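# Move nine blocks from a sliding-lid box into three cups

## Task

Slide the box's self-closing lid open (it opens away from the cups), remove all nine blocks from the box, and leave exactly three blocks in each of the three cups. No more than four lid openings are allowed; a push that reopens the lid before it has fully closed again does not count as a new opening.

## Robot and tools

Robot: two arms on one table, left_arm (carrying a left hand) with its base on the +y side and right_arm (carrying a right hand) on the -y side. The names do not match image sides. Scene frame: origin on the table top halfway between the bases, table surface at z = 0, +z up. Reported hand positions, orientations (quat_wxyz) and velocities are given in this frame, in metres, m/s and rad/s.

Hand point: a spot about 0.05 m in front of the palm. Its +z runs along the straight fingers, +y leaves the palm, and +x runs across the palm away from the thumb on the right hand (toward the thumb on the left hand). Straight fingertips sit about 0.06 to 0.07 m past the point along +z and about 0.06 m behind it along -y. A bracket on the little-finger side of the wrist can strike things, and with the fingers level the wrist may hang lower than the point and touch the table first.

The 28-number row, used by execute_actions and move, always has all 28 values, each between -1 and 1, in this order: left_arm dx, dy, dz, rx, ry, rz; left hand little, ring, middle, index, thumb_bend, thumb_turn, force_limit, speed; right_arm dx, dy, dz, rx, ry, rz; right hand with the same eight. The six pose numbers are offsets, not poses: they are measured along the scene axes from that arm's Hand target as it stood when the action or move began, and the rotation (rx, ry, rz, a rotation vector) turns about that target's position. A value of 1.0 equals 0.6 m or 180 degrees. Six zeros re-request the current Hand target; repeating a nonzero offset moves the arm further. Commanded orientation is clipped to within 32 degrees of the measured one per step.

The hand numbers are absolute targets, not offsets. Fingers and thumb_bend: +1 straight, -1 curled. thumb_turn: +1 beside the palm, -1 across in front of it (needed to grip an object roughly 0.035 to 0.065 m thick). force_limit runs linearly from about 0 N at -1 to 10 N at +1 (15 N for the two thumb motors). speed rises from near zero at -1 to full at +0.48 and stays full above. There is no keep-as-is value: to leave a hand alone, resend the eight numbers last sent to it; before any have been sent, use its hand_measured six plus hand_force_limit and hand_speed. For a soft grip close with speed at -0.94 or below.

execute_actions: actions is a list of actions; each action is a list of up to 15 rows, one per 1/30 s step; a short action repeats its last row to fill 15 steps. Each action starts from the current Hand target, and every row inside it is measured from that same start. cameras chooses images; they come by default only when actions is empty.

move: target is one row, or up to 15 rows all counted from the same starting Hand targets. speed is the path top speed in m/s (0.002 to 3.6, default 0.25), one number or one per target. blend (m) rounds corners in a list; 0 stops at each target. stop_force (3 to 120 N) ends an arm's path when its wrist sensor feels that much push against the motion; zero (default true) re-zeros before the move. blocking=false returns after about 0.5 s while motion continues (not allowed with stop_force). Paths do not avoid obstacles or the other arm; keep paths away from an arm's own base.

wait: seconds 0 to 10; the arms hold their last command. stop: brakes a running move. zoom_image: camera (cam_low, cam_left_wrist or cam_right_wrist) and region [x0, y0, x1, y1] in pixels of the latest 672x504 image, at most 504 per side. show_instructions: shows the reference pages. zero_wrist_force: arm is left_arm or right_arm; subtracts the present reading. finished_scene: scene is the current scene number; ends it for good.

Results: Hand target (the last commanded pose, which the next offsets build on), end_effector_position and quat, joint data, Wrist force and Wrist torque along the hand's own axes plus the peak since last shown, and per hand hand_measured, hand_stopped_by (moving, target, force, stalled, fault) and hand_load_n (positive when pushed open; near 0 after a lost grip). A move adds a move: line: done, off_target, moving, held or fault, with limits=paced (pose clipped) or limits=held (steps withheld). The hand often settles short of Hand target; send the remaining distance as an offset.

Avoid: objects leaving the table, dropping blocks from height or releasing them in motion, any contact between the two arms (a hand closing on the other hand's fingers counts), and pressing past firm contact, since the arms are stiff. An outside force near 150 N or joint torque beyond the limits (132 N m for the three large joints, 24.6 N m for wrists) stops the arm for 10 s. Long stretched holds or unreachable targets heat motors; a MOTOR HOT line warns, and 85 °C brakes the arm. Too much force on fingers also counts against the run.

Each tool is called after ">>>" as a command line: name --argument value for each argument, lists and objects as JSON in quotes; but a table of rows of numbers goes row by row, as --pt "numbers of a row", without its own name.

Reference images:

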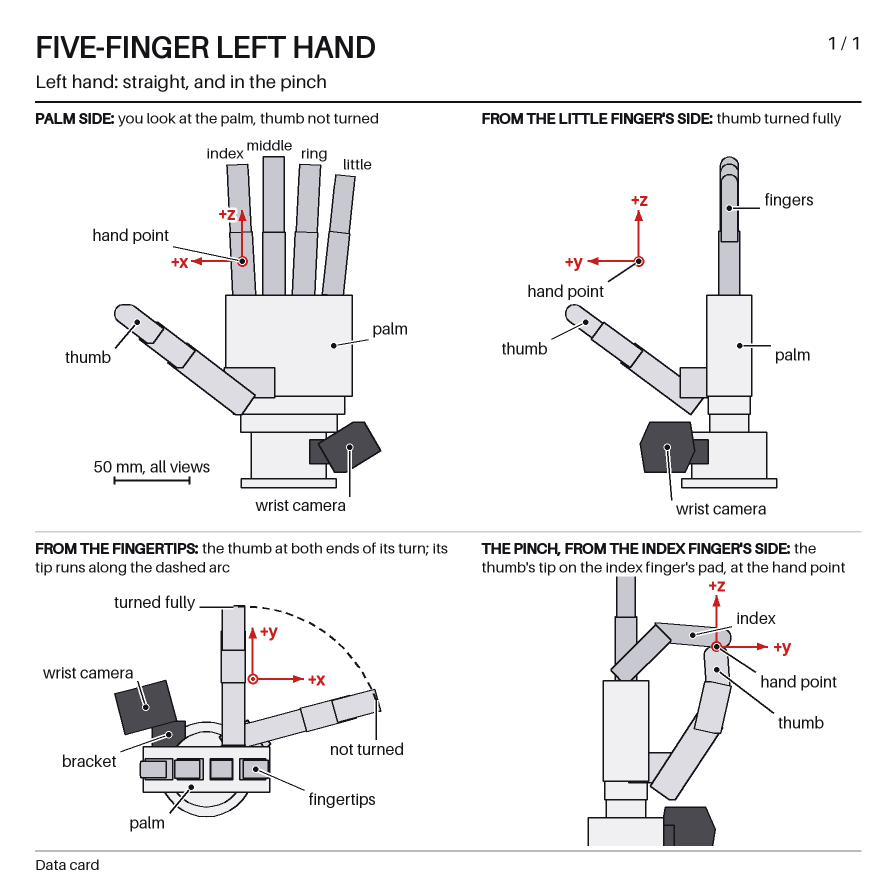

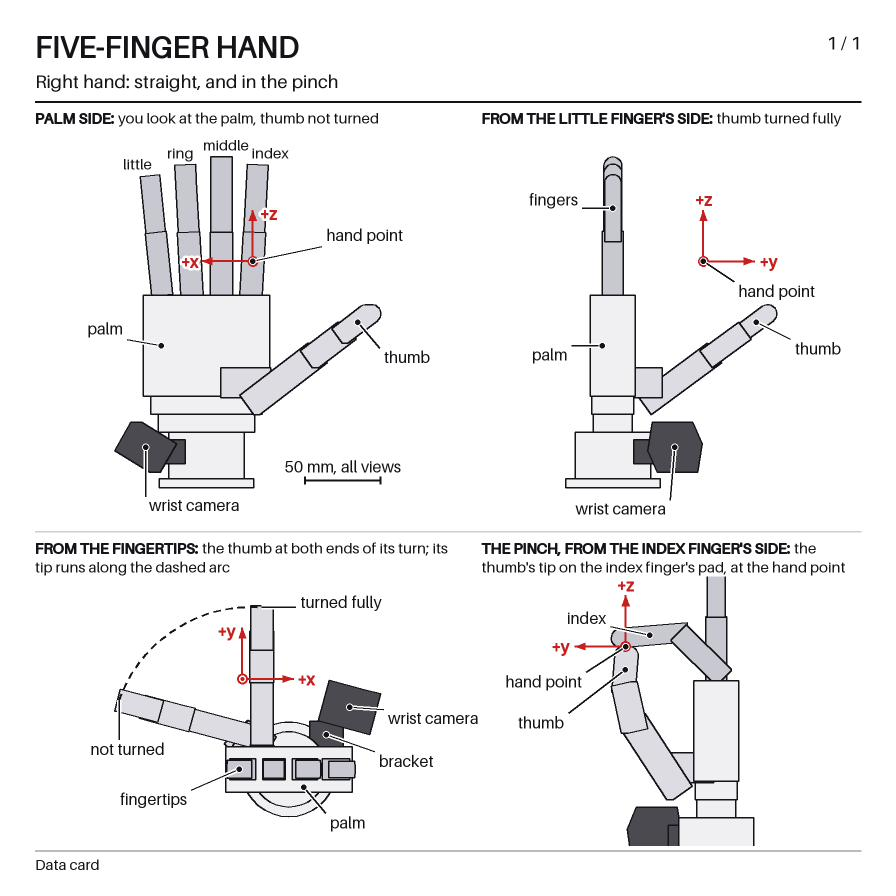

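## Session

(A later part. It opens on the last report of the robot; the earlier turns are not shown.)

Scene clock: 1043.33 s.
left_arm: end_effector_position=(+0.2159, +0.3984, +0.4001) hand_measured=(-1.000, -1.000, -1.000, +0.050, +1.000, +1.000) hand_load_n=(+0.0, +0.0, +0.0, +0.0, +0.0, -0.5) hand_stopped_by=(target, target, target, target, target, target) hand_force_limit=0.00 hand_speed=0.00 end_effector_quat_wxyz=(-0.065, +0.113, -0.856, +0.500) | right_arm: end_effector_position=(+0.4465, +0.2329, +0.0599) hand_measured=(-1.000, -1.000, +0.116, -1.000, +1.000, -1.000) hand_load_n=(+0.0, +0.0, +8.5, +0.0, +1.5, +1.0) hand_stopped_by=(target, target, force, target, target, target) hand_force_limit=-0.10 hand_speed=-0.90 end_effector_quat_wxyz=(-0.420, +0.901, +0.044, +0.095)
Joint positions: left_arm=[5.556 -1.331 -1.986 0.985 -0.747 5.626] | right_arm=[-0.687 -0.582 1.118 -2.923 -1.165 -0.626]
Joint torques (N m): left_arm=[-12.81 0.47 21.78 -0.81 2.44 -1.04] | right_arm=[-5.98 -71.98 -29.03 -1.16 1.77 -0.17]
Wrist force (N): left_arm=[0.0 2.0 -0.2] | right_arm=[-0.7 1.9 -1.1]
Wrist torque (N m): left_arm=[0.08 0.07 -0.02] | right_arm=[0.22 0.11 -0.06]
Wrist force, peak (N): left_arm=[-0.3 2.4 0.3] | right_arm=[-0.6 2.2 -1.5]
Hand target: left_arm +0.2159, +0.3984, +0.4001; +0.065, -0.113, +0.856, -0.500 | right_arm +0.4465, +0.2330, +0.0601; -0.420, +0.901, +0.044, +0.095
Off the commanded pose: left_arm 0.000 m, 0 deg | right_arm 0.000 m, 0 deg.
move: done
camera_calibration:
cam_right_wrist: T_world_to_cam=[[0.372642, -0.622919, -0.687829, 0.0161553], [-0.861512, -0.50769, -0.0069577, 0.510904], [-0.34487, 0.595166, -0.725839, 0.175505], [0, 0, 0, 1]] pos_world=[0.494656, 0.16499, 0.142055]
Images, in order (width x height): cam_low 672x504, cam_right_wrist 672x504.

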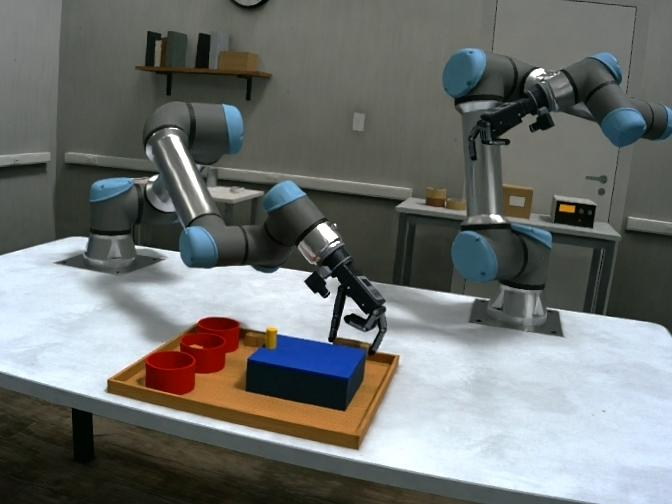

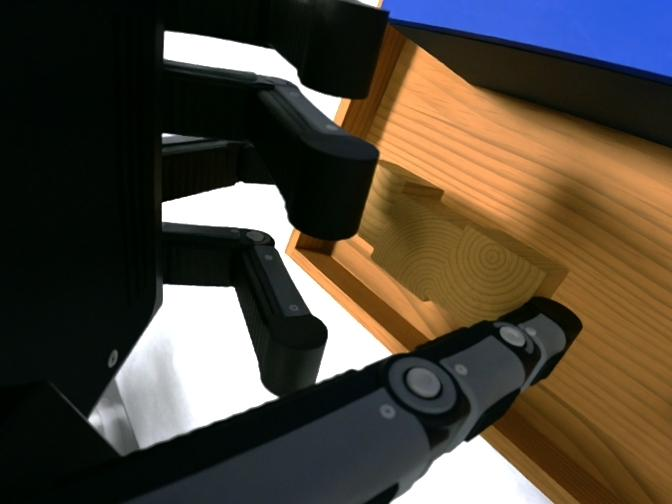

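>>> move --target '[0, 0, 0, 0, 0, 0, -1, -1, -1, 0.05, 1, 1, 0, 0, 0, 0, -0.055, 0, 0, 0, -1, -1, -0.1, -1, 1, -1, -0.1, -0.9]' --speed 0.025 --stop_force 3

>>> move --target '[0, 0, 0, 0, 0, 0, -1, -1, -1, 0.05, 1, 1, 0, 0, 0, 0, 0, 0, 0, 0, -1, -1, 0.35, -1, 1, -1, -0.1, -0.8]' --speed 0.02

>>> move --pt "0 0 0 0 0 0 -1 -1 -1 0.05 1 1 0 0 0 -0.005 0.1667 0 0 0 -1 -1 0.35 -1 1 -1 -0.1 -0.8" --pt "0 0 0 0 0 0 -1 -1 -1 0.05 1 1 0 0 0.02 0.03 0.15 0.0738 0.0307 -0.4947 -1 -1 0.08 -1 0.5 -1 -0.4 0" --speed '[0.06, 0.25]' --cameras '["cam_low", "cam_right_wrist"]'

>>> zoom_image --camera "cam_right_wrist" --region '[340, 50, 672, 400]'

Scene clock: 1050.77 s.
left_arm: end_effector_position=(+0.2159, +0.3984, +0.4001) hand_measured=(-1.000, -1.000, -1.000, +0.050, +1.000, +1.000) hand_load_n=(+0.0, +0.0, +0.0, +0.0, +0.0, -0.5) hand_stopped_by=(target, target, target, target, target, target) hand_force_limit=0.00 hand_speed=0.00 end_effector_quat_wxyz=(-0.065, +0.113, -0.856, +0.500) | right_arm: end_effector_position=(+0.4465, +0.2330, +0.0337) hand_measured=(-1.000, -1.000, +0.116, -1.000, +1.000, -1.000) hand_load_n=(+0.0, +0.0, +8.5, +0.0, +1.5, +1.0) hand_stopped_by=(target, target, force, target, target, target) hand_force_limit=-0.10 hand_speed=-0.90 end_effector_quat_wxyz=(-0.420, +0.901, +0.044, +0.095)
Joint positions: left_arm=[5.556 -1.331 -1.986 0.985 -0.747 5.626] | right_arm=[-0.687 -0.546 1.122 -2.963 -1.165 -0.626]
Joint torques (N m): left_arm=[-12.52 0.53 22.24 -0.96 2.33 -1.02] | right_arm=[3.67 -73.54 -26.75 -4.29 -1.32 -0.27]
Wrist force (N): left_arm=[0.3 2.0 0.0] | right_arm=[-0.9 1.6 -0.9]
Wrist torque (N m): left_arm=[0.05 0.02 0.02] | right_arm=[0.17 0.12 -0.08]
Wrist force, peak (N): left_arm=[0.0 2.5 0.1] | right_arm=[-0.1 -4.8 -7.4]
Hand target: left_arm +0.2159, +0.3984, +0.4001; +0.065, -0.113, +0.856, -0.500 | right_arm +0.4465, +0.2330, +0.0337; -0.420, +0.901, +0.044, +0.095 (not the last commanded pose)
Off the commanded pose: left_arm 0.000 m, 0 deg | right_arm 0.007 m, 0 deg.
move: contact (right_arm)

Scene clock: 1051.47 s.
left_arm: end_effector_position=(+0.2159, +0.3984, +0.4001) hand_measured=(-1.000, -1.000, -1.000, +0.050, +1.000, +1.000) hand_load_n=(+0.0, +0.5, +0.0, +0.0, +0.0, -0.5) hand_stopped_by=(target, target, target, target, target, target) hand_force_limit=0.00 hand_speed=0.00 end_effector_quat_wxyz=(-0.065, +0.113, -0.856, +0.500) | right_arm: end_effector_position=(+0.4465, +0.2330, +0.0338) hand_measured=(-1.000, -1.000, +0.350, -1.000, +1.000, -1.000) hand_load_n=(+0.0, +0.5, +0.0, +0.0, +0.0, +0.0) hand_stopped_by=(target, target, target, target, target, target) hand_force_limit=-0.10 hand_speed=-0.80 end_effector_quat_wxyz=(-0.420, +0.901, +0.044, +0.095)
Joint positions: left_arm=[5.556 -1.331 -1.986 0.985 -0.747 5.626] | right_arm=[-0.687 -0.546 1.122 -2.963 -1.165 -0.626]
Joint torques (N m): left_arm=[-13.36 0.52 21.99 -0.88 2.43 -1.08] | right_arm=[3.97 -72.72 -27.71 -3.86 -1.29 -0.42]
Wrist force (N): left_arm=[-0.4 1.8 -0.1] | right_arm=[-0.7 1.4 -1.1]
Wrist torque (N m): left_arm=[0.03 0.14 -0.03] | right_arm=[0.16 0.10 -0.07]
Wrist force, peak (N): left_arm=[-0.2 2.5 0.0] | right_arm=[-0.9 1.9 -1.0]
Hand target: left_arm +0.2159, +0.3984, +0.4001; +0.065, -0.113, +0.856, -0.500 | right_arm +0.4465, +0.2330, +0.0337; -0.420, +0.901, +0.044, +0.095
Off the commanded pose: left_arm 0.000 m, 0 deg | right_arm 0.000 m, 0 deg.
move: done

Scene clock: 1057.60 s.
left_arm: end_effector_position=(+0.2159, +0.3984, +0.4001) hand_measured=(-1.000, -1.000, -1.000, +0.050, +1.000, +1.000) hand_load_n=(+0.0, +0.0, +0.0, +0.0, +0.0, +0.0) hand_stopped_by=(target, target, target, target, target, target) hand_force_limit=0.00 hand_speed=0.00 end_effector_quat_wxyz=(-0.065, +0.113, -0.856, +0.500) | right_arm: end_effector_position=(+0.4585, +0.2510, +0.1237) hand_measured=(-1.000, -1.000, +0.080, -1.000, +0.500, -1.000) hand_load_n=(+0.0, +0.0, +0.0, +0.0, +0.0, +0.0) hand_stopped_by=(target, target, target, target, target, target) hand_force_limit=-0.40 hand_speed=0.00 end_effector_quat_wxyz=(+0.326, -0.627, +0.627, -0.326)
Joint positions: left_arm=[5.556 -1.331 -1.986 0.985 -0.747 5.626] | right_arm=[-0.437 -0.514 0.793 -2.41 -2.397 0.864]
Joint torques (N m): left_arm=[-12.53 1.37 21.9 -0.87 2.35 -1.1] | right_arm=[-7.39 -76.48 -11.08 -1.32 -3.07 1.21]
Wrist force (N): left_arm=[-0.3 2.0 0.4] | right_arm=[-0.5 2.0 -1.8]
Wrist torque (N m): left_arm=[0.02 0.13 -0.02] | right_arm=[0.27 0.16 0.05]
Wrist force, peak (N): left_arm=[-0.4 2.5 0.1] | right_arm=[-0.4 1.8 -2.1]
Hand target: left_arm +0.2159, +0.3984, +0.4001; +0.065, -0.113, +0.856, -0.500 | right_arm +0.4585, +0.2510, +0.1237; -0.326, +0.627, -0.627, +0.326
Off the commanded pose: left_arm 0.000 m, 0 deg | right_arm 0.000 m, 0 deg.
move: done
camera_calibration:
cam_right_wrist: T_world_to_cam=[[-0.555396, -0.221803, -0.80146, 0.405757], [-0.520938, 0.844031, 0.127415, 0.0187954], [0.648196, 0.488277, -0.584318, -0.230775], [0, 0, 0, 1]] pos_world=[0.384735, 0.186816, 0.187957]
Images, in order (width x height): cam_low 672x504, cam_right_wrist 672x504.

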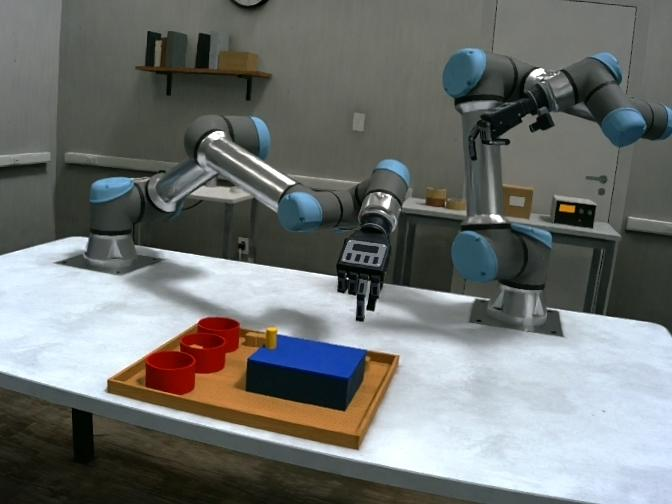

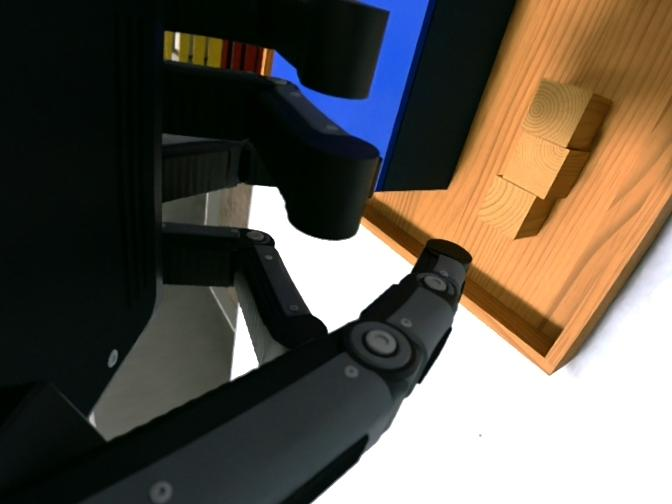

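Scaled by 1.440.

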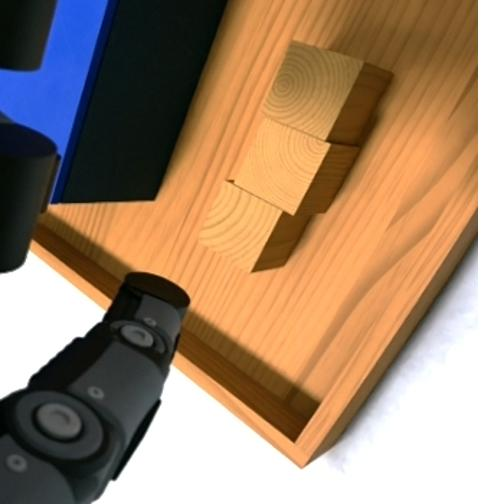

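>>> move --target '[0, 0, 0, 0, 0, 0, -1, -1, -1, 0.05, 1, 1, 0, 0, 0.0033, 0.0113, -0.1535, 0, 0, 0, -1, -1, 0.08, -1, 0.5, -1, -0.4, 0]' --speed 0.06 --stop_force 3

>>> move --target '[0, 0, 0, 0, 0, 0, -1, -1, -1, 0.05, 1, 1, 0, 0, 0, 0, 0, 0, 0, 0, -1, -1, -0.35, -1, 0.5, -1, -0.4, -0.92]' --speed 0.02 --cameras '["cam_right_wrist"]'

>>> move --pt "0 0 0 0 0 0 -1 -1 -1 0.05 1 1 0 0 0 0 0.2 0 0 0 -1 -1 -0.35 -1 0.5 -1 -0.4 -0.92" --pt "0 0 0 0 0 0 -1 -1 -1 0.05 1 1 0 0 0.3617 -0.4667 0.2 0 0 0 -1 -1 -0.35 -1 0.5 -1 -0.4 -0.92" --pt "0 0 0 0 0 0 -1 -1 -1 0.05 1 1 0 0 0.3617 -0.4667 0.12 0 0 0 -1 -1 -0.35 -1 0.5 -1 -0.4 -0.92" --speed '[0.08, 0.18, 0.1]' --blend '[0.03, 0.03, 0]' --cameras '["cam_low", "cam_right_wrist"]'

>>> zoom_image --camera "cam_right_wrist" --region '[340, 50, 672, 370]'

Scene clock: 1069.83 s.
left_arm: end_effector_position=(+0.2159, +0.3984, +0.4001) hand_measured=(-1.000, -1.000, -1.000, +0.050, +1.000, +1.000) hand_load_n=(+0.0, +0.0, +0.0, +0.0, +0.0, -0.5) hand_stopped_by=(target, target, target, target, target, target) hand_force_limit=0.00 hand_speed=0.00 end_effector_quat_wxyz=(-0.065, +0.113, -0.856, +0.500) | right_arm: end_effector_position=(+0.4605, +0.2578, +0.0317) hand_measured=(-1.000, -1.000, +0.080, -1.000, +0.500, -1.000) hand_load_n=(+0.0, +0.0, +0.0, +0.0, +0.0, +0.0) hand_stopped_by=(target, target, target, target, target, target) hand_force_limit=-0.40 hand_speed=0.00 end_effector_quat_wxyz=(+0.326, -0.627, +0.627, -0.326)
Joint positions: left_arm=[5.556 -1.331 -1.986 0.985 -0.747 5.626] | right_arm=[-0.435 -0.391 0.79 -2.53 -2.398 0.866]
Joint torques (N m): left_arm=[-12.89 0.91 21.67 -0.85 2.3 -1.08] | right_arm=[4.49 -78.75 -9.6 -1.18 -2.57 -0.59]
Wrist force (N): left_arm=[0.0 1.9 0.0] | right_arm=[-0.2 2.2 -1.3]
Wrist torque (N m): left_arm=[0.02 0.07 -0.01] | right_arm=[0.27 0.11 -0.04]
Wrist force, peak (N): left_arm=[-0.2 2.6 0.2] | right_arm=[-0.4 1.9 -2.2]
Hand target: left_arm +0.2159, +0.3984, +0.4001; +0.065, -0.113, +0.856, -0.500 | right_arm +0.4605, +0.2578, +0.0316; -0.326, +0.627, -0.627, +0.326
Off the commanded pose: left_arm 0.000 m, 0 deg | right_arm 0.000 m, 0 deg.
move: done

Scene clock: 1070.93 s.
left_arm: end_effector_position=(+0.2159, +0.3984, +0.4001) hand_measured=(-1.000, -1.000, -1.000, +0.050, +1.000, +1.000) hand_load_n=(+0.0, +0.0, +0.0, +0.5, +0.0, -0.5) hand_stopped_by=(target, target, target, target, target, target) hand_force_limit=0.00 hand_speed=0.00 end_effector_quat_wxyz=(-0.065, +0.113, -0.856, +0.500) | right_arm: end_effector_position=(+0.4605, +0.2578, +0.0317) hand_measured=(-1.000, -1.000, -0.106, -1.000, +0.500, -1.000) hand_load_n=(+0.0, +0.0, +3.5, +0.0, +2.0, +0.5) hand_stopped_by=(target, target, force, target, target, target) hand_force_limit=-0.40 hand_speed=-0.92 end_effector_quat_wxyz=(+0.326, -0.627, +0.627, -0.326)
Joint positions: left_arm=[5.556 -1.331 -1.986 0.985 -0.747 5.626] | right_arm=[-0.435 -0.391 0.79 -2.53 -2.398 0.866]
Joint torques (N m): left_arm=[-13.14 0.43 21.82 -0.83 2.33 -1.06] | right_arm=[3.17 -76.93 -10.7 -1.35 -1.96 -0.56]
Wrist force (N): left_arm=[-0.3 1.9 -0.1] | right_arm=[-0.3 1.3 -2.1]
Wrist torque (N m): left_arm=[0.04 0.11 -0.02] | right_arm=[0.22 0.15 -0.06]
Wrist force, peak (N): left_arm=[-0.3 2.4 -0.1] | right_arm=[-0.5 2.3 -1.7]
Hand target: left_arm +0.2159, +0.3984, +0.4001; +0.065, -0.113, +0.856, -0.500 | right_arm +0.4605, +0.2578, +0.0316; -0.326, +0.627, -0.627, +0.326
Off the commanded pose: left_arm 0.000 m, 0 deg | right_arm 0.000 m, 0 deg.
move: done
camera_calibration:
cam_right_wrist: T_world_to_cam=[[-0.555344, -0.221764, -0.801507, 0.334538], [-0.520947, 0.844025, 0.127422, 0.0258366], [0.648235, 0.488306, -0.584251, -0.289234], [0, 0, 0, 1]] pos_world=[0.386735, 0.193617, 0.095857]
Images, in order (width x height): cam_right_wrist 672x504.

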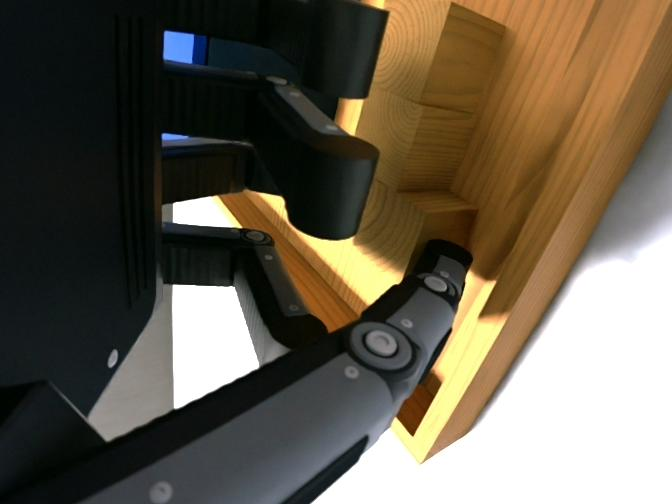

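Scene clock: 1075.20 s.
left_arm: end_effector_position=(+0.2159, +0.3984, +0.4001) hand_measured=(-1.000, -1.000, -1.000, +0.050, +1.000, +1.000) hand_load_n=(+0.0, +0.0, +0.0, +0.0, +0.0, +0.0) hand_stopped_by=(target, target, target, target, target, target) hand_force_limit=0.00 hand_speed=0.00 end_effector_quat_wxyz=(-0.065, +0.113, -0.856, +0.500) | right_arm: end_effector_position=(+0.6774, -0.0223, +0.1034) hand_measured=(-1.000, -1.000, -0.106, -1.000, +0.500, -1.000) hand_load_n=(+0.0, +0.5, +3.0, +0.5, +2.5, +0.5) hand_stopped_by=(target, target, force, target, target, target) hand_force_limit=-0.40 hand_speed=-0.92 end_effector_quat_wxyz=(+0.326, -0.627, +0.627, -0.326)
Joint positions: left_arm=[5.556 -1.331 -1.986 0.985 -0.747 5.626] | right_arm=[-0.889 -0.751 1.38 -3.043 -2.099 0.421]
Joint torques (N m): left_arm=[-12.91 0.06 21.68 -0.95 2.46 -0.99] | right_arm=[7.22 -66.52 -27.09 -1.12 -2.6 -0.48]
Wrist force (N): left_arm=[-0.1 2.1 0.0] | right_arm=[-0.1 1.9 -1.2]
Wrist torque (N m): left_arm=[0.07 0.07 -0.02] | right_arm=[0.21 0.07 0.07]
Wrist force, peak (N): left_arm=[0.0 2.5 0.3] | right_arm=[-0.7 2.1 -2.6]
Hand target: left_arm +0.2159, +0.3984, +0.4001; +0.065, -0.113, +0.856, -0.500 | right_arm +0.6775, -0.0222, +0.1036; -0.326, +0.627, -0.627, +0.326
Off the commanded pose: left_arm 0.000 m, 0 deg | right_arm 0.000 m, 0 deg.
move: done; blend cut to 0.024 m at target 2
camera_calibration:
cam_right_wrist: T_world_to_cam=[[-0.555591, -0.221854, -0.801311, 0.450588], [-0.520859, 0.844076, 0.127445, 0.366092], [0.648093, 0.488177, -0.584516, -0.251058], [0, 0, 0, 1]] pos_world=[0.603734, -0.0864838, 0.167658]
Images, in order (width x height): cam_low 672x504, cam_right_wrist 672x504.

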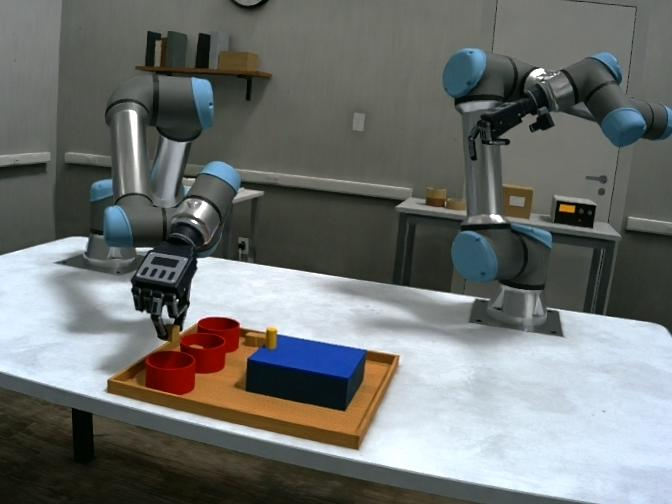

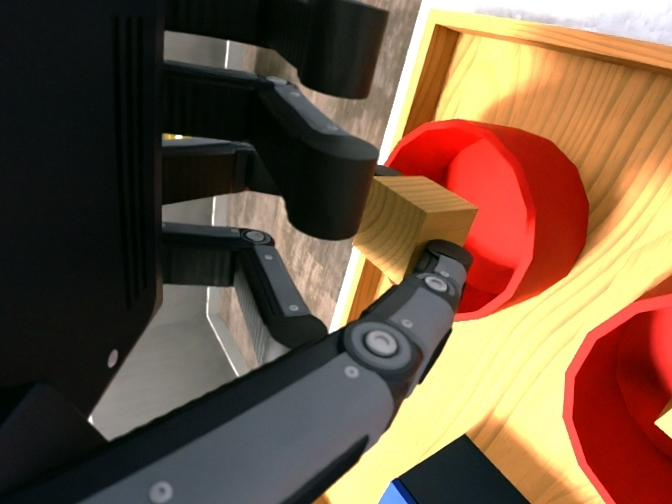

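Scaled by 1.518.

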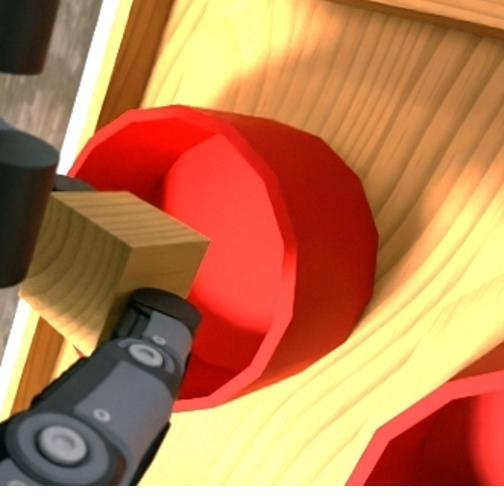

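>>> move --pt "0 0 0 0 0 0 -1 -1 -1 0.05 1 1 0 0 0.0167 -0.0027 -0.04 0 0 0 -1 -1 -0.35 -1 0.5 -1 -0.4 -0.92" --pt "0 0 0 0 0 0 -1 -1 -1 0.05 1 1 0 0 0.0167 -0.0027 -0.0967 0 0 0 -1 -1 -0.35 -1 0.5 -1 -0.4 -0.92" --speed 0.03 --stop_force 3 --cameras '["cam_low", "cam_right_wrist"]'

>>> zoom_image --camera "cam_low" --region '[110, 290, 240, 420]'

Scene clock: 1086.60 s.
left_arm: end_effector_position=(+0.2159, +0.3984, +0.4001) hand_measured=(-1.000, -1.000, -1.000, +0.050, +1.000, +1.000) hand_load_n=(+0.0, +0.0, +0.0, +0.0, +0.0, -0.5) hand_stopped_by=(target, target, target, target, target, target) hand_force_limit=0.00 hand_speed=0.00 end_effector_quat_wxyz=(-0.065, +0.113, -0.856, +0.500) | right_arm: end_effector_position=(+0.6875, -0.0239, +0.0470) hand_measured=(-1.000, -1.000, -0.106, -1.000, +0.500, -1.000) hand_load_n=(+0.0, +0.0, +3.0, +0.0, +2.0, +0.5) hand_stopped_by=(target, target, force, target, target, target) hand_force_limit=-0.40 hand_speed=-0.92 end_effector_quat_wxyz=(+0.326, -0.627, +0.627, -0.326)
Joint positions: left_arm=[5.556 -1.331 -1.986 0.985 -0.747 5.626] | right_arm=[-0.9 -0.655 1.368 -3.131 -2.091 0.413]
Joint torques (N m): left_arm=[-13.31 0.38 21.7 -0.83 2.41 -1.08] | right_arm=[3.51 -67.82 -7.7 -4.12 -0.35 0.78]
Wrist force (N): left_arm=[-0.2 2.1 -0.1] | right_arm=[-0.8 1.2 -1.6]
Wrist torque (N m): left_arm=[0.08 0.10 -0.02] | right_arm=[0.19 0.16 0.13]
Wrist force, peak (N): left_arm=[0.2 2.6 -0.2] | right_arm=[-1.2 -7.6 -8.8]
Hand target: left_arm +0.2159, +0.3984, +0.4001; +0.065, -0.113, +0.856, -0.500 | right_arm +0.6875, -0.0239, +0.0470; -0.326, +0.627, -0.627, +0.326 (not the last commanded pose)
Off the commanded pose: left_arm 0.000 m, 0 deg | right_arm 0.001 m, 0 deg.
move: contact (right_arm); path passed 1 of 2 targets
camera_calibration:
cam_right_wrist: T_world_to_cam=[[-0.555344, -0.221764, -0.801507, 0.410473], [-0.520947, 0.844025, 0.127422, 0.379891], [0.648235, 0.488306, -0.584251, -0.28983], [0, 0, 0, 1]] pos_world=[0.613735, -0.0880834, 0.111257]
Images, in order (width x height): cam_low 672x504, cam_right_wrist 672x504.

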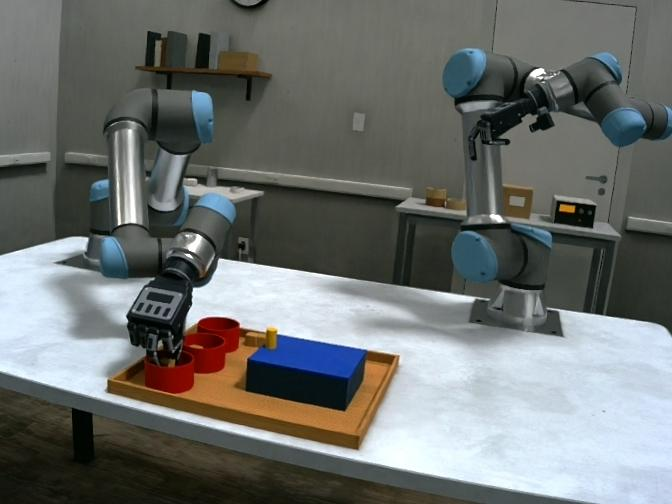

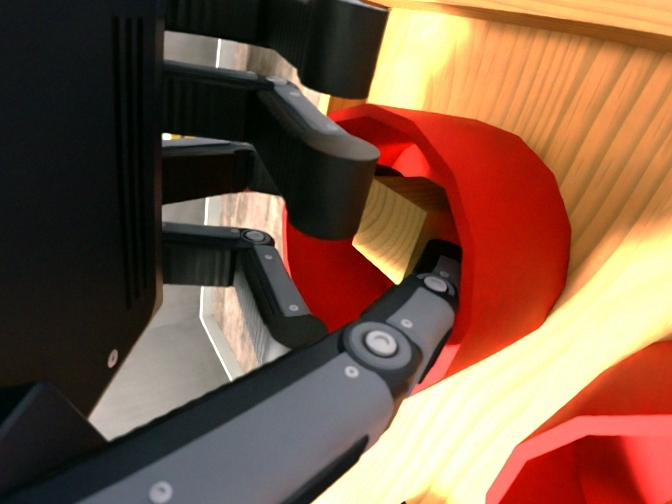

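Scaled by 3.877.

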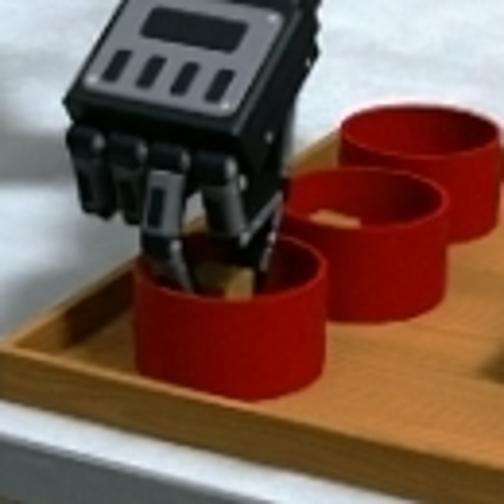

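>>> move --pt "0 0 0 0 0 0 -1 -1 -1 0.05 1 1 0 0 0 0 0.0017 0 0 0 -1 -1 -0.35 -1 0.5 -1 -0.4 -0.92" --speed 0.02

>>> move --pt "0 0 0 0 0 0 -1 -1 -1 0.05 1 1 0 0 0 0 0 0 0 0 -1 -1 -0.04 -1 0.5 -1 -0.4 -0.85" --speed 0.02

>>> move --pt "0 0 0 0 0 0 -1 -1 -1 0.05 1 1 0 0 0 0 0.0017 0 0 0 -1 -1 -0.12 -1 0.5 -1 -0.4 -0.8" --pt "0 0 0 0 0 0 -1 -1 -1 0.05 1 1 0 0 0 0 0.18 0 0 0 -1 -1 -0.12 -1 0.5 -1 -0.4 -0.8" --pt "0 0 0 0 0 0 -1 -1 -1 0.05 1 1 0 0 -0.3833 0.435 0.18 0 0 0 -1 -1 -0.12 -1 0.5 -1 -0.4 -0.8" --pt "0 0 0 0 0 0 -1 -1 -1 0.05 1 1 0 0 -0.3833 0.435 0.11 0 0 0 -1 -1 0.08 -1 0.5 -1 -0.4 0" --speed '[0.02, 0.08, 0.2, 0.1]' --blend '[0, 0.03, 0, 0]' --cameras '["cam_low", "cam_right_wrist"]'

>>> zoom_image --camera "cam_right_wrist" --region '[340, 50, 672, 400]'

>>> zoom_image --camera "cam_low" --region '[110, 290, 290, 420]'

Scene clock: 1093.27 s.
left_arm: end_effector_position=(+0.2159, +0.3984, +0.4001) hand_measured=(-1.000, -1.000, -1.000, +0.050, +1.000, +1.000) hand_load_n=(+0.0, +0.0, +0.0, +0.0, +0.0, +0.0) hand_stopped_by=(target, target, target, target, target, target) hand_force_limit=0.00 hand_speed=0.00 end_effector_quat_wxyz=(-0.065, +0.113, -0.856, +0.500) | right_arm: end_effector_position=(+0.6875, -0.0239, +0.0481) hand_measured=(-1.000, -1.000, -0.106, -1.000, +0.500, -1.000) hand_load_n=(+0.0, +0.0, +3.0, +0.0, +2.5, +1.0) hand_stopped_by=(target, target, force, target, target, target) hand_force_limit=-0.40 hand_speed=-0.92 end_effector_quat_wxyz=(+0.326, -0.627, +0.627, -0.326)
Joint positions: left_arm=[5.556 -1.331 -1.986 0.985 -0.747 5.626] | right_arm=[-0.9 -0.657 1.368 -3.13 -2.091 0.413]
Joint torques (N m): left_arm=[-13.01 0.57 21.65 -0.86 2.37 -1.05] | right_arm=[-5.73 -66.12 -16.42 -1.67 0.84 0.38]
Wrist force (N): left_arm=[-0.3 1.9 0.1] | right_arm=[-0.5 1.7 -1.5]
Wrist torque (N m): left_arm=[0.03 0.11 -0.03] | right_arm=[0.21 0.13 0.14]
Wrist force, peak (N): left_arm=[-0.3 2.6 -0.1] | right_arm=[-0.7 1.4 -2.0]
Hand target: left_arm +0.2159, +0.3984, +0.4001; +0.065, -0.113, +0.856, -0.500 | right_arm +0.6875, -0.0239, +0.0481; -0.326, +0.627, -0.627, +0.326
Off the commanded pose: left_arm 0.000 m, 0 deg | right_arm 0.000 m, 0 deg.
move: done

Scene clock: 1093.77 s.
left_arm: end_effector_position=(+0.2159, +0.3984, +0.4001) hand_measured=(-1.000, -1.000, -1.000, +0.050, +1.000, +1.000) hand_load_n=(+0.0, +0.0, +0.0, +0.0, +0.0, +0.0) hand_stopped_by=(target, target, target, target, target, target) hand_force_limit=0.00 hand_speed=0.00 end_effector_quat_wxyz=(-0.065, +0.113, -0.856, +0.500) | right_arm: end_effector_position=(+0.6875, -0.0239, +0.0481) hand_measured=(-1.000, -1.000, -0.040, -1.000, +0.500, -1.000) hand_load_n=(+0.0, +0.0, +0.0, +0.0, -0.5, +0.0) hand_stopped_by=(target, target, target, target, target, target) hand_force_limit=-0.40 hand_speed=-0.85 end_effector_quat_wxyz=(+0.326, -0.627, +0.627, -0.326)
Joint positions: left_arm=[5.556 -1.331 -1.986 0.985 -0.747 5.626] | right_arm=[-0.9 -0.657 1.368 -3.13 -2.091 0.413]
Joint torques (N m): left_arm=[-13.06 0.55 21.76 -0.76 2.4 -1.04] | right_arm=[-5.03 -61.62 -19.93 -2.81 1.08 0.34]
Wrist force (N): left_arm=[-0.3 1.7 0.0] | right_arm=[-0.5 1.0 -1.8]
Wrist torque (N m): left_arm=[0.01 0.11 -0.01] | right_arm=[0.18 0.14 0.13]
Wrist force, peak (N): left_arm=[-0.1 2.4 0.1] | right_arm=[-0.4 1.8 -1.7]
Hand target: left_arm +0.2159, +0.3984, +0.4001; +0.065, -0.113, +0.856, -0.500 | right_arm +0.6875, -0.0239, +0.0481; -0.326, +0.627, -0.627, +0.326
Off the commanded pose: left_arm 0.000 m, 0 deg | right_arm 0.000 m, 0 deg.
move: done

Scene clock: 1099.10 s.
left_arm: end_effector_position=(+0.2159, +0.3984, +0.4001) hand_measured=(-1.000, -1.000, -1.000, +0.050, +1.000, +1.000) hand_load_n=(+0.0, +0.0, +0.5, +0.0, +0.5, -0.5) hand_stopped_by=(target, target, target, target, target, target) hand_force_limit=0.00 hand_speed=0.00 end_effector_quat_wxyz=(-0.065, +0.113, -0.856, +0.500) | right_arm: end_effector_position=(+0.4575, +0.2371, +0.1141) hand_measured=(-1.000, -1.000, +0.080, -1.000, +0.500, -1.000) hand_load_n=(+0.0, +0.0, +0.0, +0.0, +0.0, +0.0) hand_stopped_by=(target, target, target, target, target, target) hand_force_limit=-0.40 hand_speed=0.00 end_effector_quat_wxyz=(+0.326, -0.627, +0.627, -0.326)
Joint positions: left_arm=[5.556 -1.331 -1.986 0.985 -0.747 5.626] | right_arm=[-0.443 -0.545 0.881 -2.473 -2.393 0.856]
Joint torques (N m): left_arm=[-13 0.8 21.5 -0.86 2.46 -1.04] | right_arm=[8.02 -74.76 -30.11 -3.86 -0.26 -1.27]
Wrist force (N): left_arm=[-0.4 1.8 0.0] | right_arm=[-0.4 1.8 -2.0]
Wrist torque (N m): left_arm=[0.01 0.12 -0.02] | right_arm=[0.27 0.15 0.09]
Wrist force, peak (N): left_arm=[-0.4 2.6 -0.2] | right_arm=[-1.7 2.5 -3.1]
Hand target: left_arm +0.2159, +0.3984, +0.4001; +0.065, -0.113, +0.856, -0.500 | right_arm +0.4575, +0.2371, +0.1141; -0.326, +0.627, -0.627, +0.326
Off the commanded pose: left_arm 0.000 m, 0 deg | right_arm 0.000 m, 0 deg.
move: done
camera_calibration:
cam_right_wrist: T_world_to_cam=[[-0.555396, -0.221803, -0.80146, 0.3944], [-0.520938, 0.844031, 0.127415, 0.0312945], [0.648196, 0.488277, -0.584318, -0.229072], [0, 0, 0, 1]] pos_world=[0.383835, 0.172916, 0.178257]
Images, in order (width x height): cam_low 672x504, cam_right_wrist 672x504.

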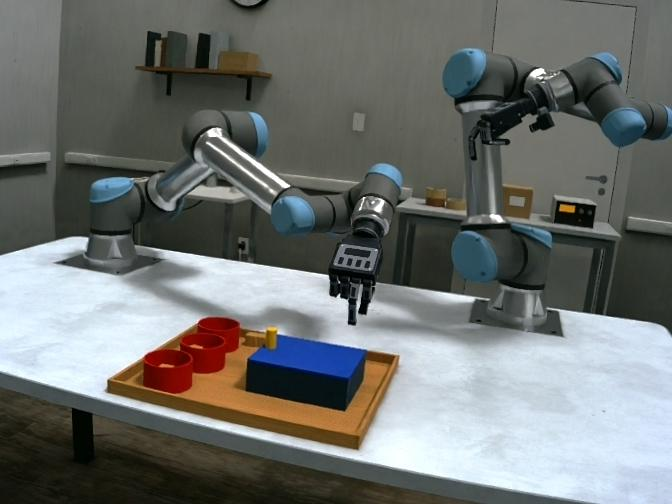

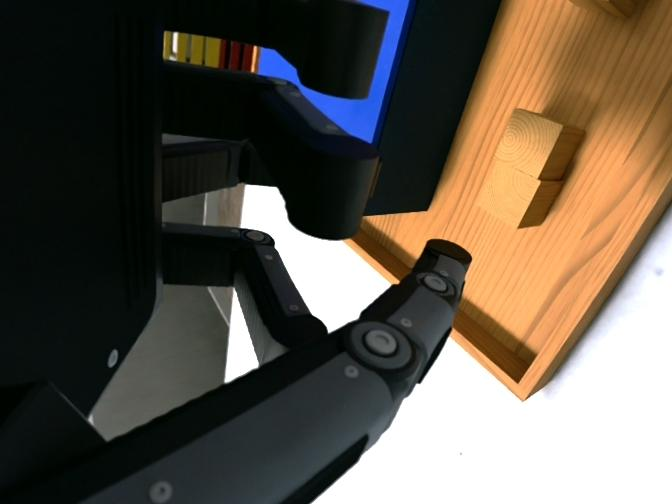

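Scaled by 1.440.

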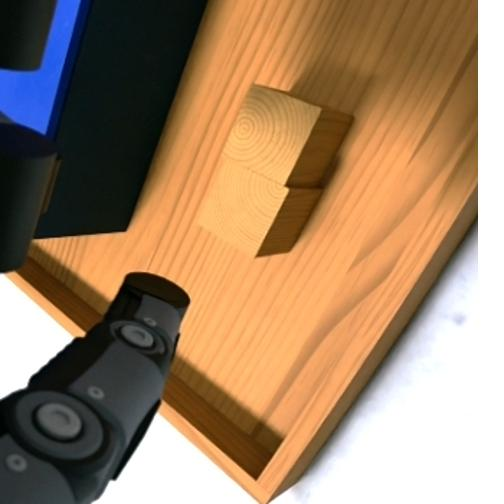

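Scaled by 2.800.

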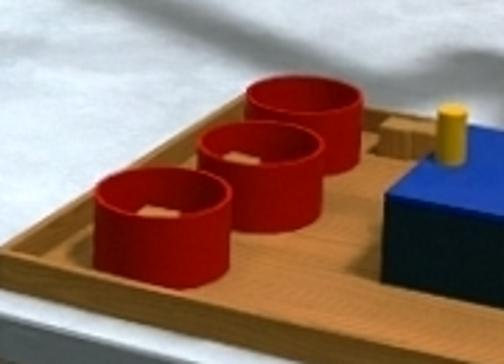

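>>> move --target '[0, 0, 0, 0, 0, 0, -1, -1, -1, 0.05, 1, 1, 0, 0, 0, -0.002, -0.1375, 0, 0, 0, -1, -1, 0.08, -1, 0.5, -1, -0.4, 0]' --speed 0.06 --stop_force 3

>>> move --target '[0, 0, 0, 0, 0, 0, -1, -1, -1, 0.05, 1, 1, 0, 0, 0, 0, 0, 0, 0, 0, -1, -1, -0.35, -1, 0.5, -1, -0.4, -0.92]' --speed 0.02 --cameras '["cam_right_wrist"]'

>>> move --pt "0 0 0 0 0 0 -1 -1 -1 0.05 1 1 0 0 0 0 0.2 0 0 0 -1 -1 -0.35 -1 0.5 -1 -0.4 -0.92" --pt "0 0 0 0 0 0 -1 -1 -1 0.05 1 1 0 0 0.3667 -0.38 0.2 0 0 0 -1 -1 -0.35 -1 0.5 -1 -0.4 -0.92" --pt "0 0 0 0 0 0 -1 -1 -1 0.05 1 1 0 0 0.3667 -0.38 0.12 0 0 0 -1 -1 -0.35 -1 0.5 -1 -0.4 -0.92" --speed '[0.08, 0.18, 0.1]' --blend '[0.03, 0.02, 0]' --cameras '["cam_low", "cam_right_wrist"]'

>>> zoom_image --camera "cam_right_wrist" --region '[340, 20, 672, 350]'

Scene clock: 1116.67 s.
left_arm: end_effector_position=(+0.2159, +0.3984, +0.4001) hand_measured=(-1.000, -1.000, -1.000, +0.050, +1.000, +1.000) hand_load_n=(+0.0, +0.0, +0.0, +0.5, +0.0, +0.0) hand_stopped_by=(target, target, target, target, target, target) hand_force_limit=0.00 hand_speed=0.00 end_effector_quat_wxyz=(-0.065, +0.113, -0.856, +0.500) | right_arm: end_effector_position=(+0.4575, +0.2359, +0.0316) hand_measured=(-1.000, -1.000, +0.080, -1.000, +0.500, -1.000) hand_load_n=(+0.0, +0.0, +0.0, +0.0, +0.0, +0.0) hand_stopped_by=(target, target, target, target, target, target) hand_force_limit=-0.40 hand_speed=0.00 end_effector_quat_wxyz=(+0.326, -0.627, +0.627, -0.326)
Joint positions: left_arm=[5.556 -1.331 -1.986 0.985 -0.747 5.626] | right_arm=[-0.444 -0.451 0.918 -2.606 -2.393 0.855]
Joint torques (N m): left_arm=[-13.02 0.84 21.75 -0.83 2.32 -1] | right_arm=[-5.92 -76.18 -29.38 -1.61 0.04 -0.8]
Wrist force (N): left_arm=[-0.2 1.9 0.1] | right_arm=[-0.5 1.8 -1.7]
Wrist torque (N m): left_arm=[0.04 0.09 -0.02] | right_arm=[0.23 0.16 0.11]
Wrist force, peak (N): left_arm=[-0.1 2.5 0.1] | right_arm=[-0.7 2.1 -2.2]
Hand target: left_arm +0.2159, +0.3984, +0.4001; +0.065, -0.113, +0.856, -0.500 | right_arm +0.4575, +0.2359, +0.0316; -0.326, +0.627, -0.627, +0.326
Off the commanded pose: left_arm 0.000 m, 0 deg | right_arm 0.000 m, 0 deg.
move: done

Scene clock: 1117.77 s.
left_arm: end_effector_position=(+0.2159, +0.3984, +0.4001) hand_measured=(-1.000, -1.000, -1.000, +0.050, +1.000, +1.000) hand_load_n=(+0.0, +0.0, +0.0, +0.0, +0.0, -0.5) hand_stopped_by=(target, target, target, target, target, target) hand_force_limit=0.00 hand_speed=0.00 end_effector_quat_wxyz=(-0.065, +0.113, -0.856, +0.500) | right_arm: end_effector_position=(+0.4575, +0.2359, +0.0316) hand_measured=(-1.000, -1.000, -0.106, -1.000, +0.500, -1.000) hand_load_n=(+0.0, +0.0, +3.0, +0.0, +2.0, +0.5) hand_stopped_by=(target, target, force, target, target, target) hand_force_limit=-0.40 hand_speed=-0.92 end_effector_quat_wxyz=(+0.326, -0.627, +0.627, -0.326)
Joint positions: left_arm=[5.556 -1.331 -1.986 0.985 -0.747 5.626] | right_arm=[-0.444 -0.451 0.918 -2.606 -2.393 0.855]
Joint torques (N m): left_arm=[-13.25 0.48 21.85 -0.88 2.4 -1.03] | right_arm=[-4.74 -74.42 -29.22 -2.04 -0.63 0.2]
Wrist force (N): left_arm=[-0.3 1.9 0.0] | right_arm=[-0.5 1.4 -2.2]
Wrist torque (N m): left_arm=[0.03 0.11 -0.02] | right_arm=[0.24 0.16 0.11]
Wrist force, peak (N): left_arm=[0.1 2.5 0.4] | right_arm=[-0.4 2.1 -1.8]
Hand target: left_arm +0.2159, +0.3984, +0.4001; +0.065, -0.113, +0.856, -0.500 | right_arm +0.4575, +0.2359, +0.0316; -0.326, +0.627, -0.627, +0.326
Off the commanded pose: left_arm 0.000 m, 0 deg | right_arm 0.000 m, 0 deg.
move: done
camera_calibration:
cam_right_wrist: T_world_to_cam=[[-0.555344, -0.221764, -0.801507, 0.327991], [-0.520947, 0.844025, 0.127422, 0.0428227], [0.648235, 0.488306, -0.584251, -0.276719], [0, 0, 0, 1]] pos_world=[0.383835, 0.171717, 0.095757]
Images, in order (width x height): cam_right_wrist 672x504.

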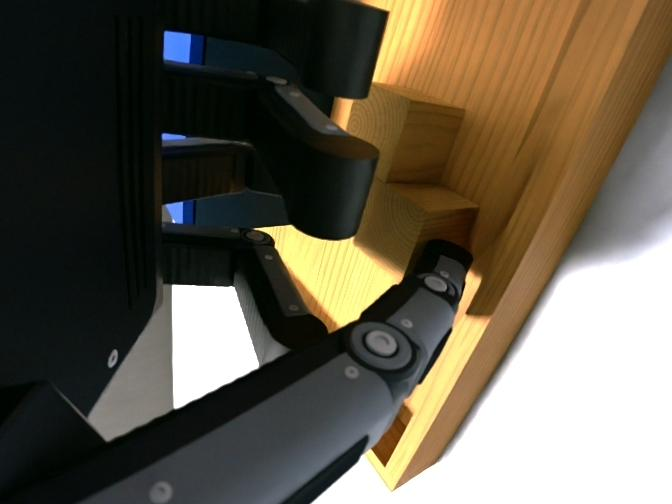

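Scene clock: 1121.83 s.
left_arm: end_effector_position=(+0.2159, +0.3984, +0.4001) hand_measured=(-1.000, -1.000, -1.000, +0.050, +1.000, +1.000) hand_load_n=(+0.0, +0.0, +0.0, +0.0, +0.0, -0.5) hand_stopped_by=(target, target, target, target, target, target) hand_force_limit=0.00 hand_speed=0.00 end_effector_quat_wxyz=(-0.065, +0.113, -0.856, +0.500) | right_arm: end_effector_position=(+0.6775, +0.0079, +0.1033) hand_measured=(-1.000, -1.000, -0.106, -1.000, +0.500, -1.000) hand_load_n=(+0.0, +0.0, +3.0, +0.0, +2.5, +0.5) hand_stopped_by=(target, target, force, target, target, target) hand_force_limit=-0.40 hand_speed=-0.92 end_effector_quat_wxyz=(+0.326, -0.627, +0.627, -0.326) end_effector_velocity=(+0.001, +0.000, +0.005) end_effector_angular_velocity=(+0.001, -0.003, +0.000)
Joint positions: left_arm=[5.556 -1.331 -1.986 0.985 -0.747 5.626] | right_arm=[-0.856 -0.707 1.291 -2.985 -2.123 0.447]
Joint velocities: left_arm=[within noise] | right_arm=[0 -0.005 -0.003 0.004 -0.001 -0.001]
Joint torques (N m): left_arm=[-12.71 0.6 22.01 -0.78 2.36 -1.05] | right_arm=[7.36 -67.23 -26.85 -1.14 -2.45 -0.71]
Wrist force (N): left_arm=[-0.2 2.4 0.2] | right_arm=[-0.1 1.9 -1.5]
Wrist torque (N m): left_arm=[0.10 0.10 -0.03] | right_arm=[0.23 0.07 0.00]
Wrist force, peak (N): left_arm=[-0.5 2.5 0.1] | right_arm=[-0.8 2.4 -2.3]
Hand target: left_arm +0.2159, +0.3984, +0.4001; +0.065, -0.113, +0.856, -0.500 | right_arm +0.6776, +0.0079, +0.1036; -0.326, +0.627, -0.627, +0.326
Off the commanded pose: left_arm 0.000 m, 0 deg | right_arm 0.000 m, 0 deg.
move: done
camera_calibration:
cam_right_wrist: T_world_to_cam=[[-0.555591, -0.221854, -0.801311, 0.457264], [-0.520859, 0.844076, 0.127445, 0.340665], [0.648093, 0.488177, -0.584516, -0.265924], [0, 0, 0, 1]] pos_world=[0.603834, -0.0562838, 0.167558]
Images, in order (width x height): cam_low 672x504, cam_right_wrist 672x504.

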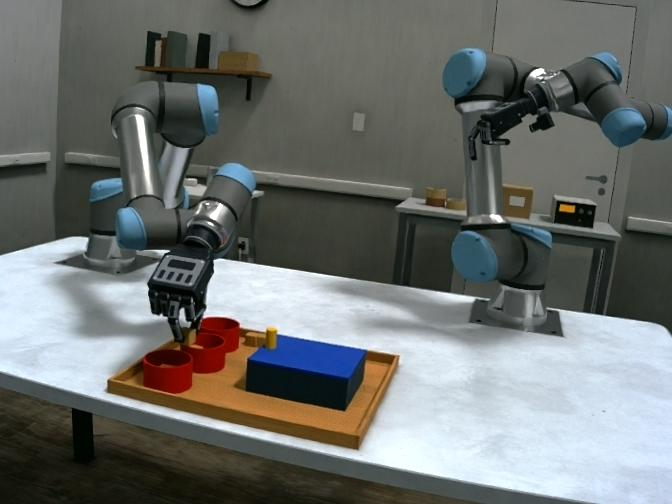

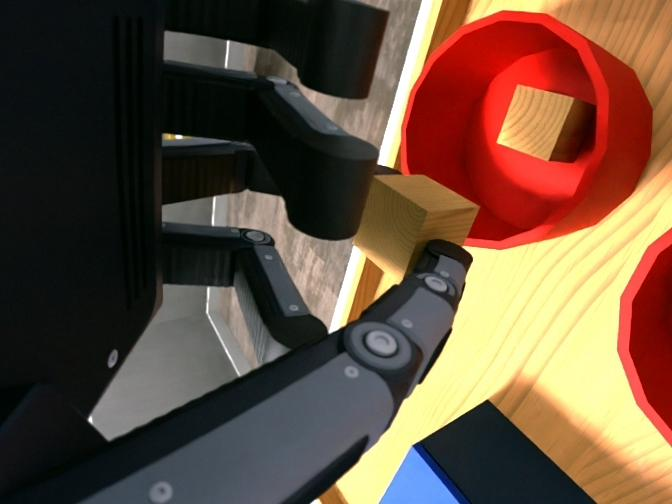

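Scaled by 1.518.

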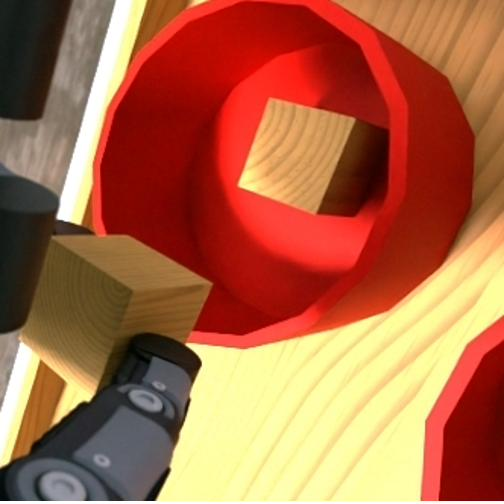

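>>> move --pt "0 0 0 0 0 0 -1 -1 -1 0.05 1 1 0 0 0.0117 -0.0078 -0.05 0 0 0 -1 -1 -0.35 -1 0.5 -1 -0.4 -0.92" --pt "0 0 0 0 0 0 -1 -1 -1 0.05 1 1 0 0 0.0117 -0.0078 -0.094 0 0 0 -1 -1 -0.35 -1 0.5 -1 -0.4 -0.92" --speed '[0.05, 0.015]' --stop_force 3 --cameras '["cam_low", "cam_right_wrist"]'

>>> zoom_image --camera "cam_low" --region '[110, 290, 240, 420]'

Scene clock: 1132.73 s.
left_arm: end_effector_position=(+0.2159, +0.3984, +0.4001) hand_measured=(-1.000, -1.000, -1.000, +0.050, +1.000, +1.000) hand_load_n=(+0.0, +0.0, +0.0, +0.0, +0.0, -0.5) hand_stopped_by=(target, target, target, target, target, target) hand_force_limit=0.00 hand_speed=0.00 end_effector_quat_wxyz=(-0.065, +0.113, -0.856, +0.500) | right_arm: end_effector_position=(+0.6846, +0.0032, +0.0667) hand_measured=(-1.000, -1.000, -0.106, -1.000, +0.500, -1.000) hand_load_n=(+0.0, +0.0, +3.5, +0.0, +1.5, +1.0) hand_stopped_by=(target, target, force, target, target, target) hand_force_limit=-0.40 hand_speed=-0.92 end_effector_quat_wxyz=(+0.326, -0.627, +0.627, -0.326)
Joint positions: left_arm=[5.556 -1.331 -1.986 0.985 -0.747 5.626] | right_arm=[-0.867 -0.653 1.295 -3.049 -2.115 0.438]
Joint torques (N m): left_arm=[-13.3 0.72 21.48 -0.83 2.46 -1.05] | right_arm=[-2.61 -68.07 -23.11 -3.43 1.04 0]
Wrist force (N): left_arm=[0.1 1.7 0.3] | right_arm=[-0.5 -0.4 -2.6]
Wrist torque (N m): left_arm=[-0.01 0.07 0.00] | right_arm=[0.12 0.14 0.12]
Wrist force, peak (N): left_arm=[-0.4 2.6 -0.1] | right_arm=[0.0 -4.8 -7.6]
Hand target: left_arm +0.2159, +0.3984, +0.4001; +0.065, -0.113, +0.856, -0.500 | right_arm +0.6846, +0.0032, +0.0667; -0.326, +0.627, -0.627, +0.326 (not the last commanded pose)
Off the commanded pose: left_arm 0.000 m, 0 deg | right_arm 0.020 m, 0 deg.
move: contact (right_arm); path passed 1 of 2 targets
camera_calibration:
cam_right_wrist: T_world_to_cam=[[-0.555439, -0.221735, -0.80145, 0.430634], [-0.520894, 0.844048, 0.127481, 0.352971], [0.648195, 0.488279, -0.584317, -0.289701], [0, 0, 0, 1]] pos_world=[0.610834, -0.0609833, 0.130857]
Images, in order (width x height): cam_low 672x504, cam_right_wrist 672x504.

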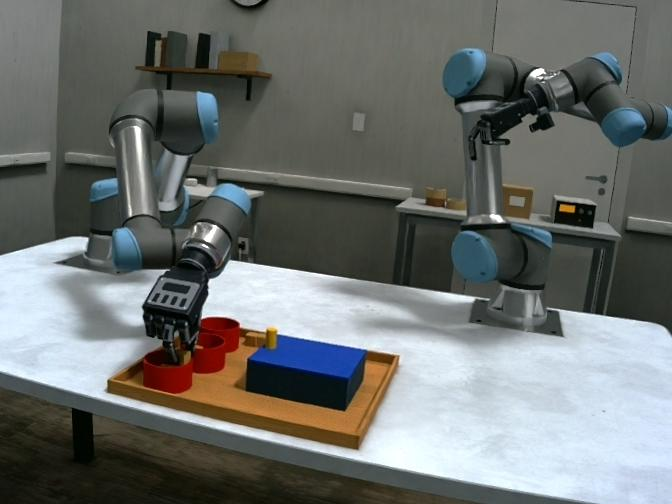

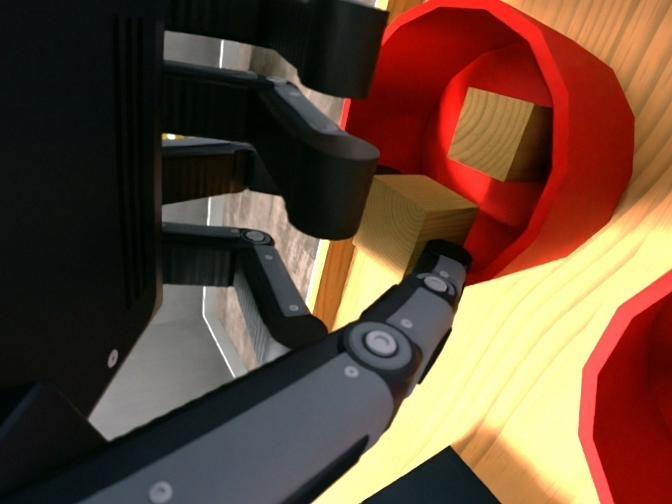

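Scaled by 3.877.

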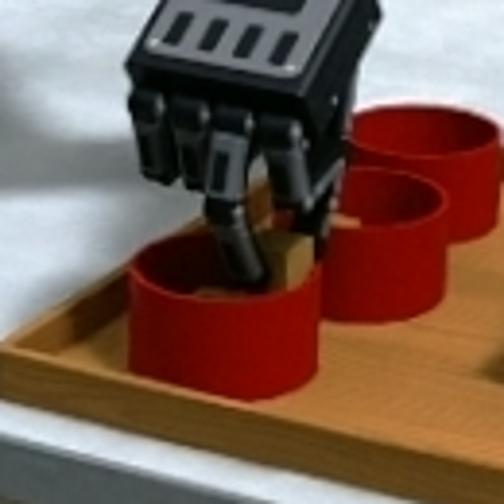

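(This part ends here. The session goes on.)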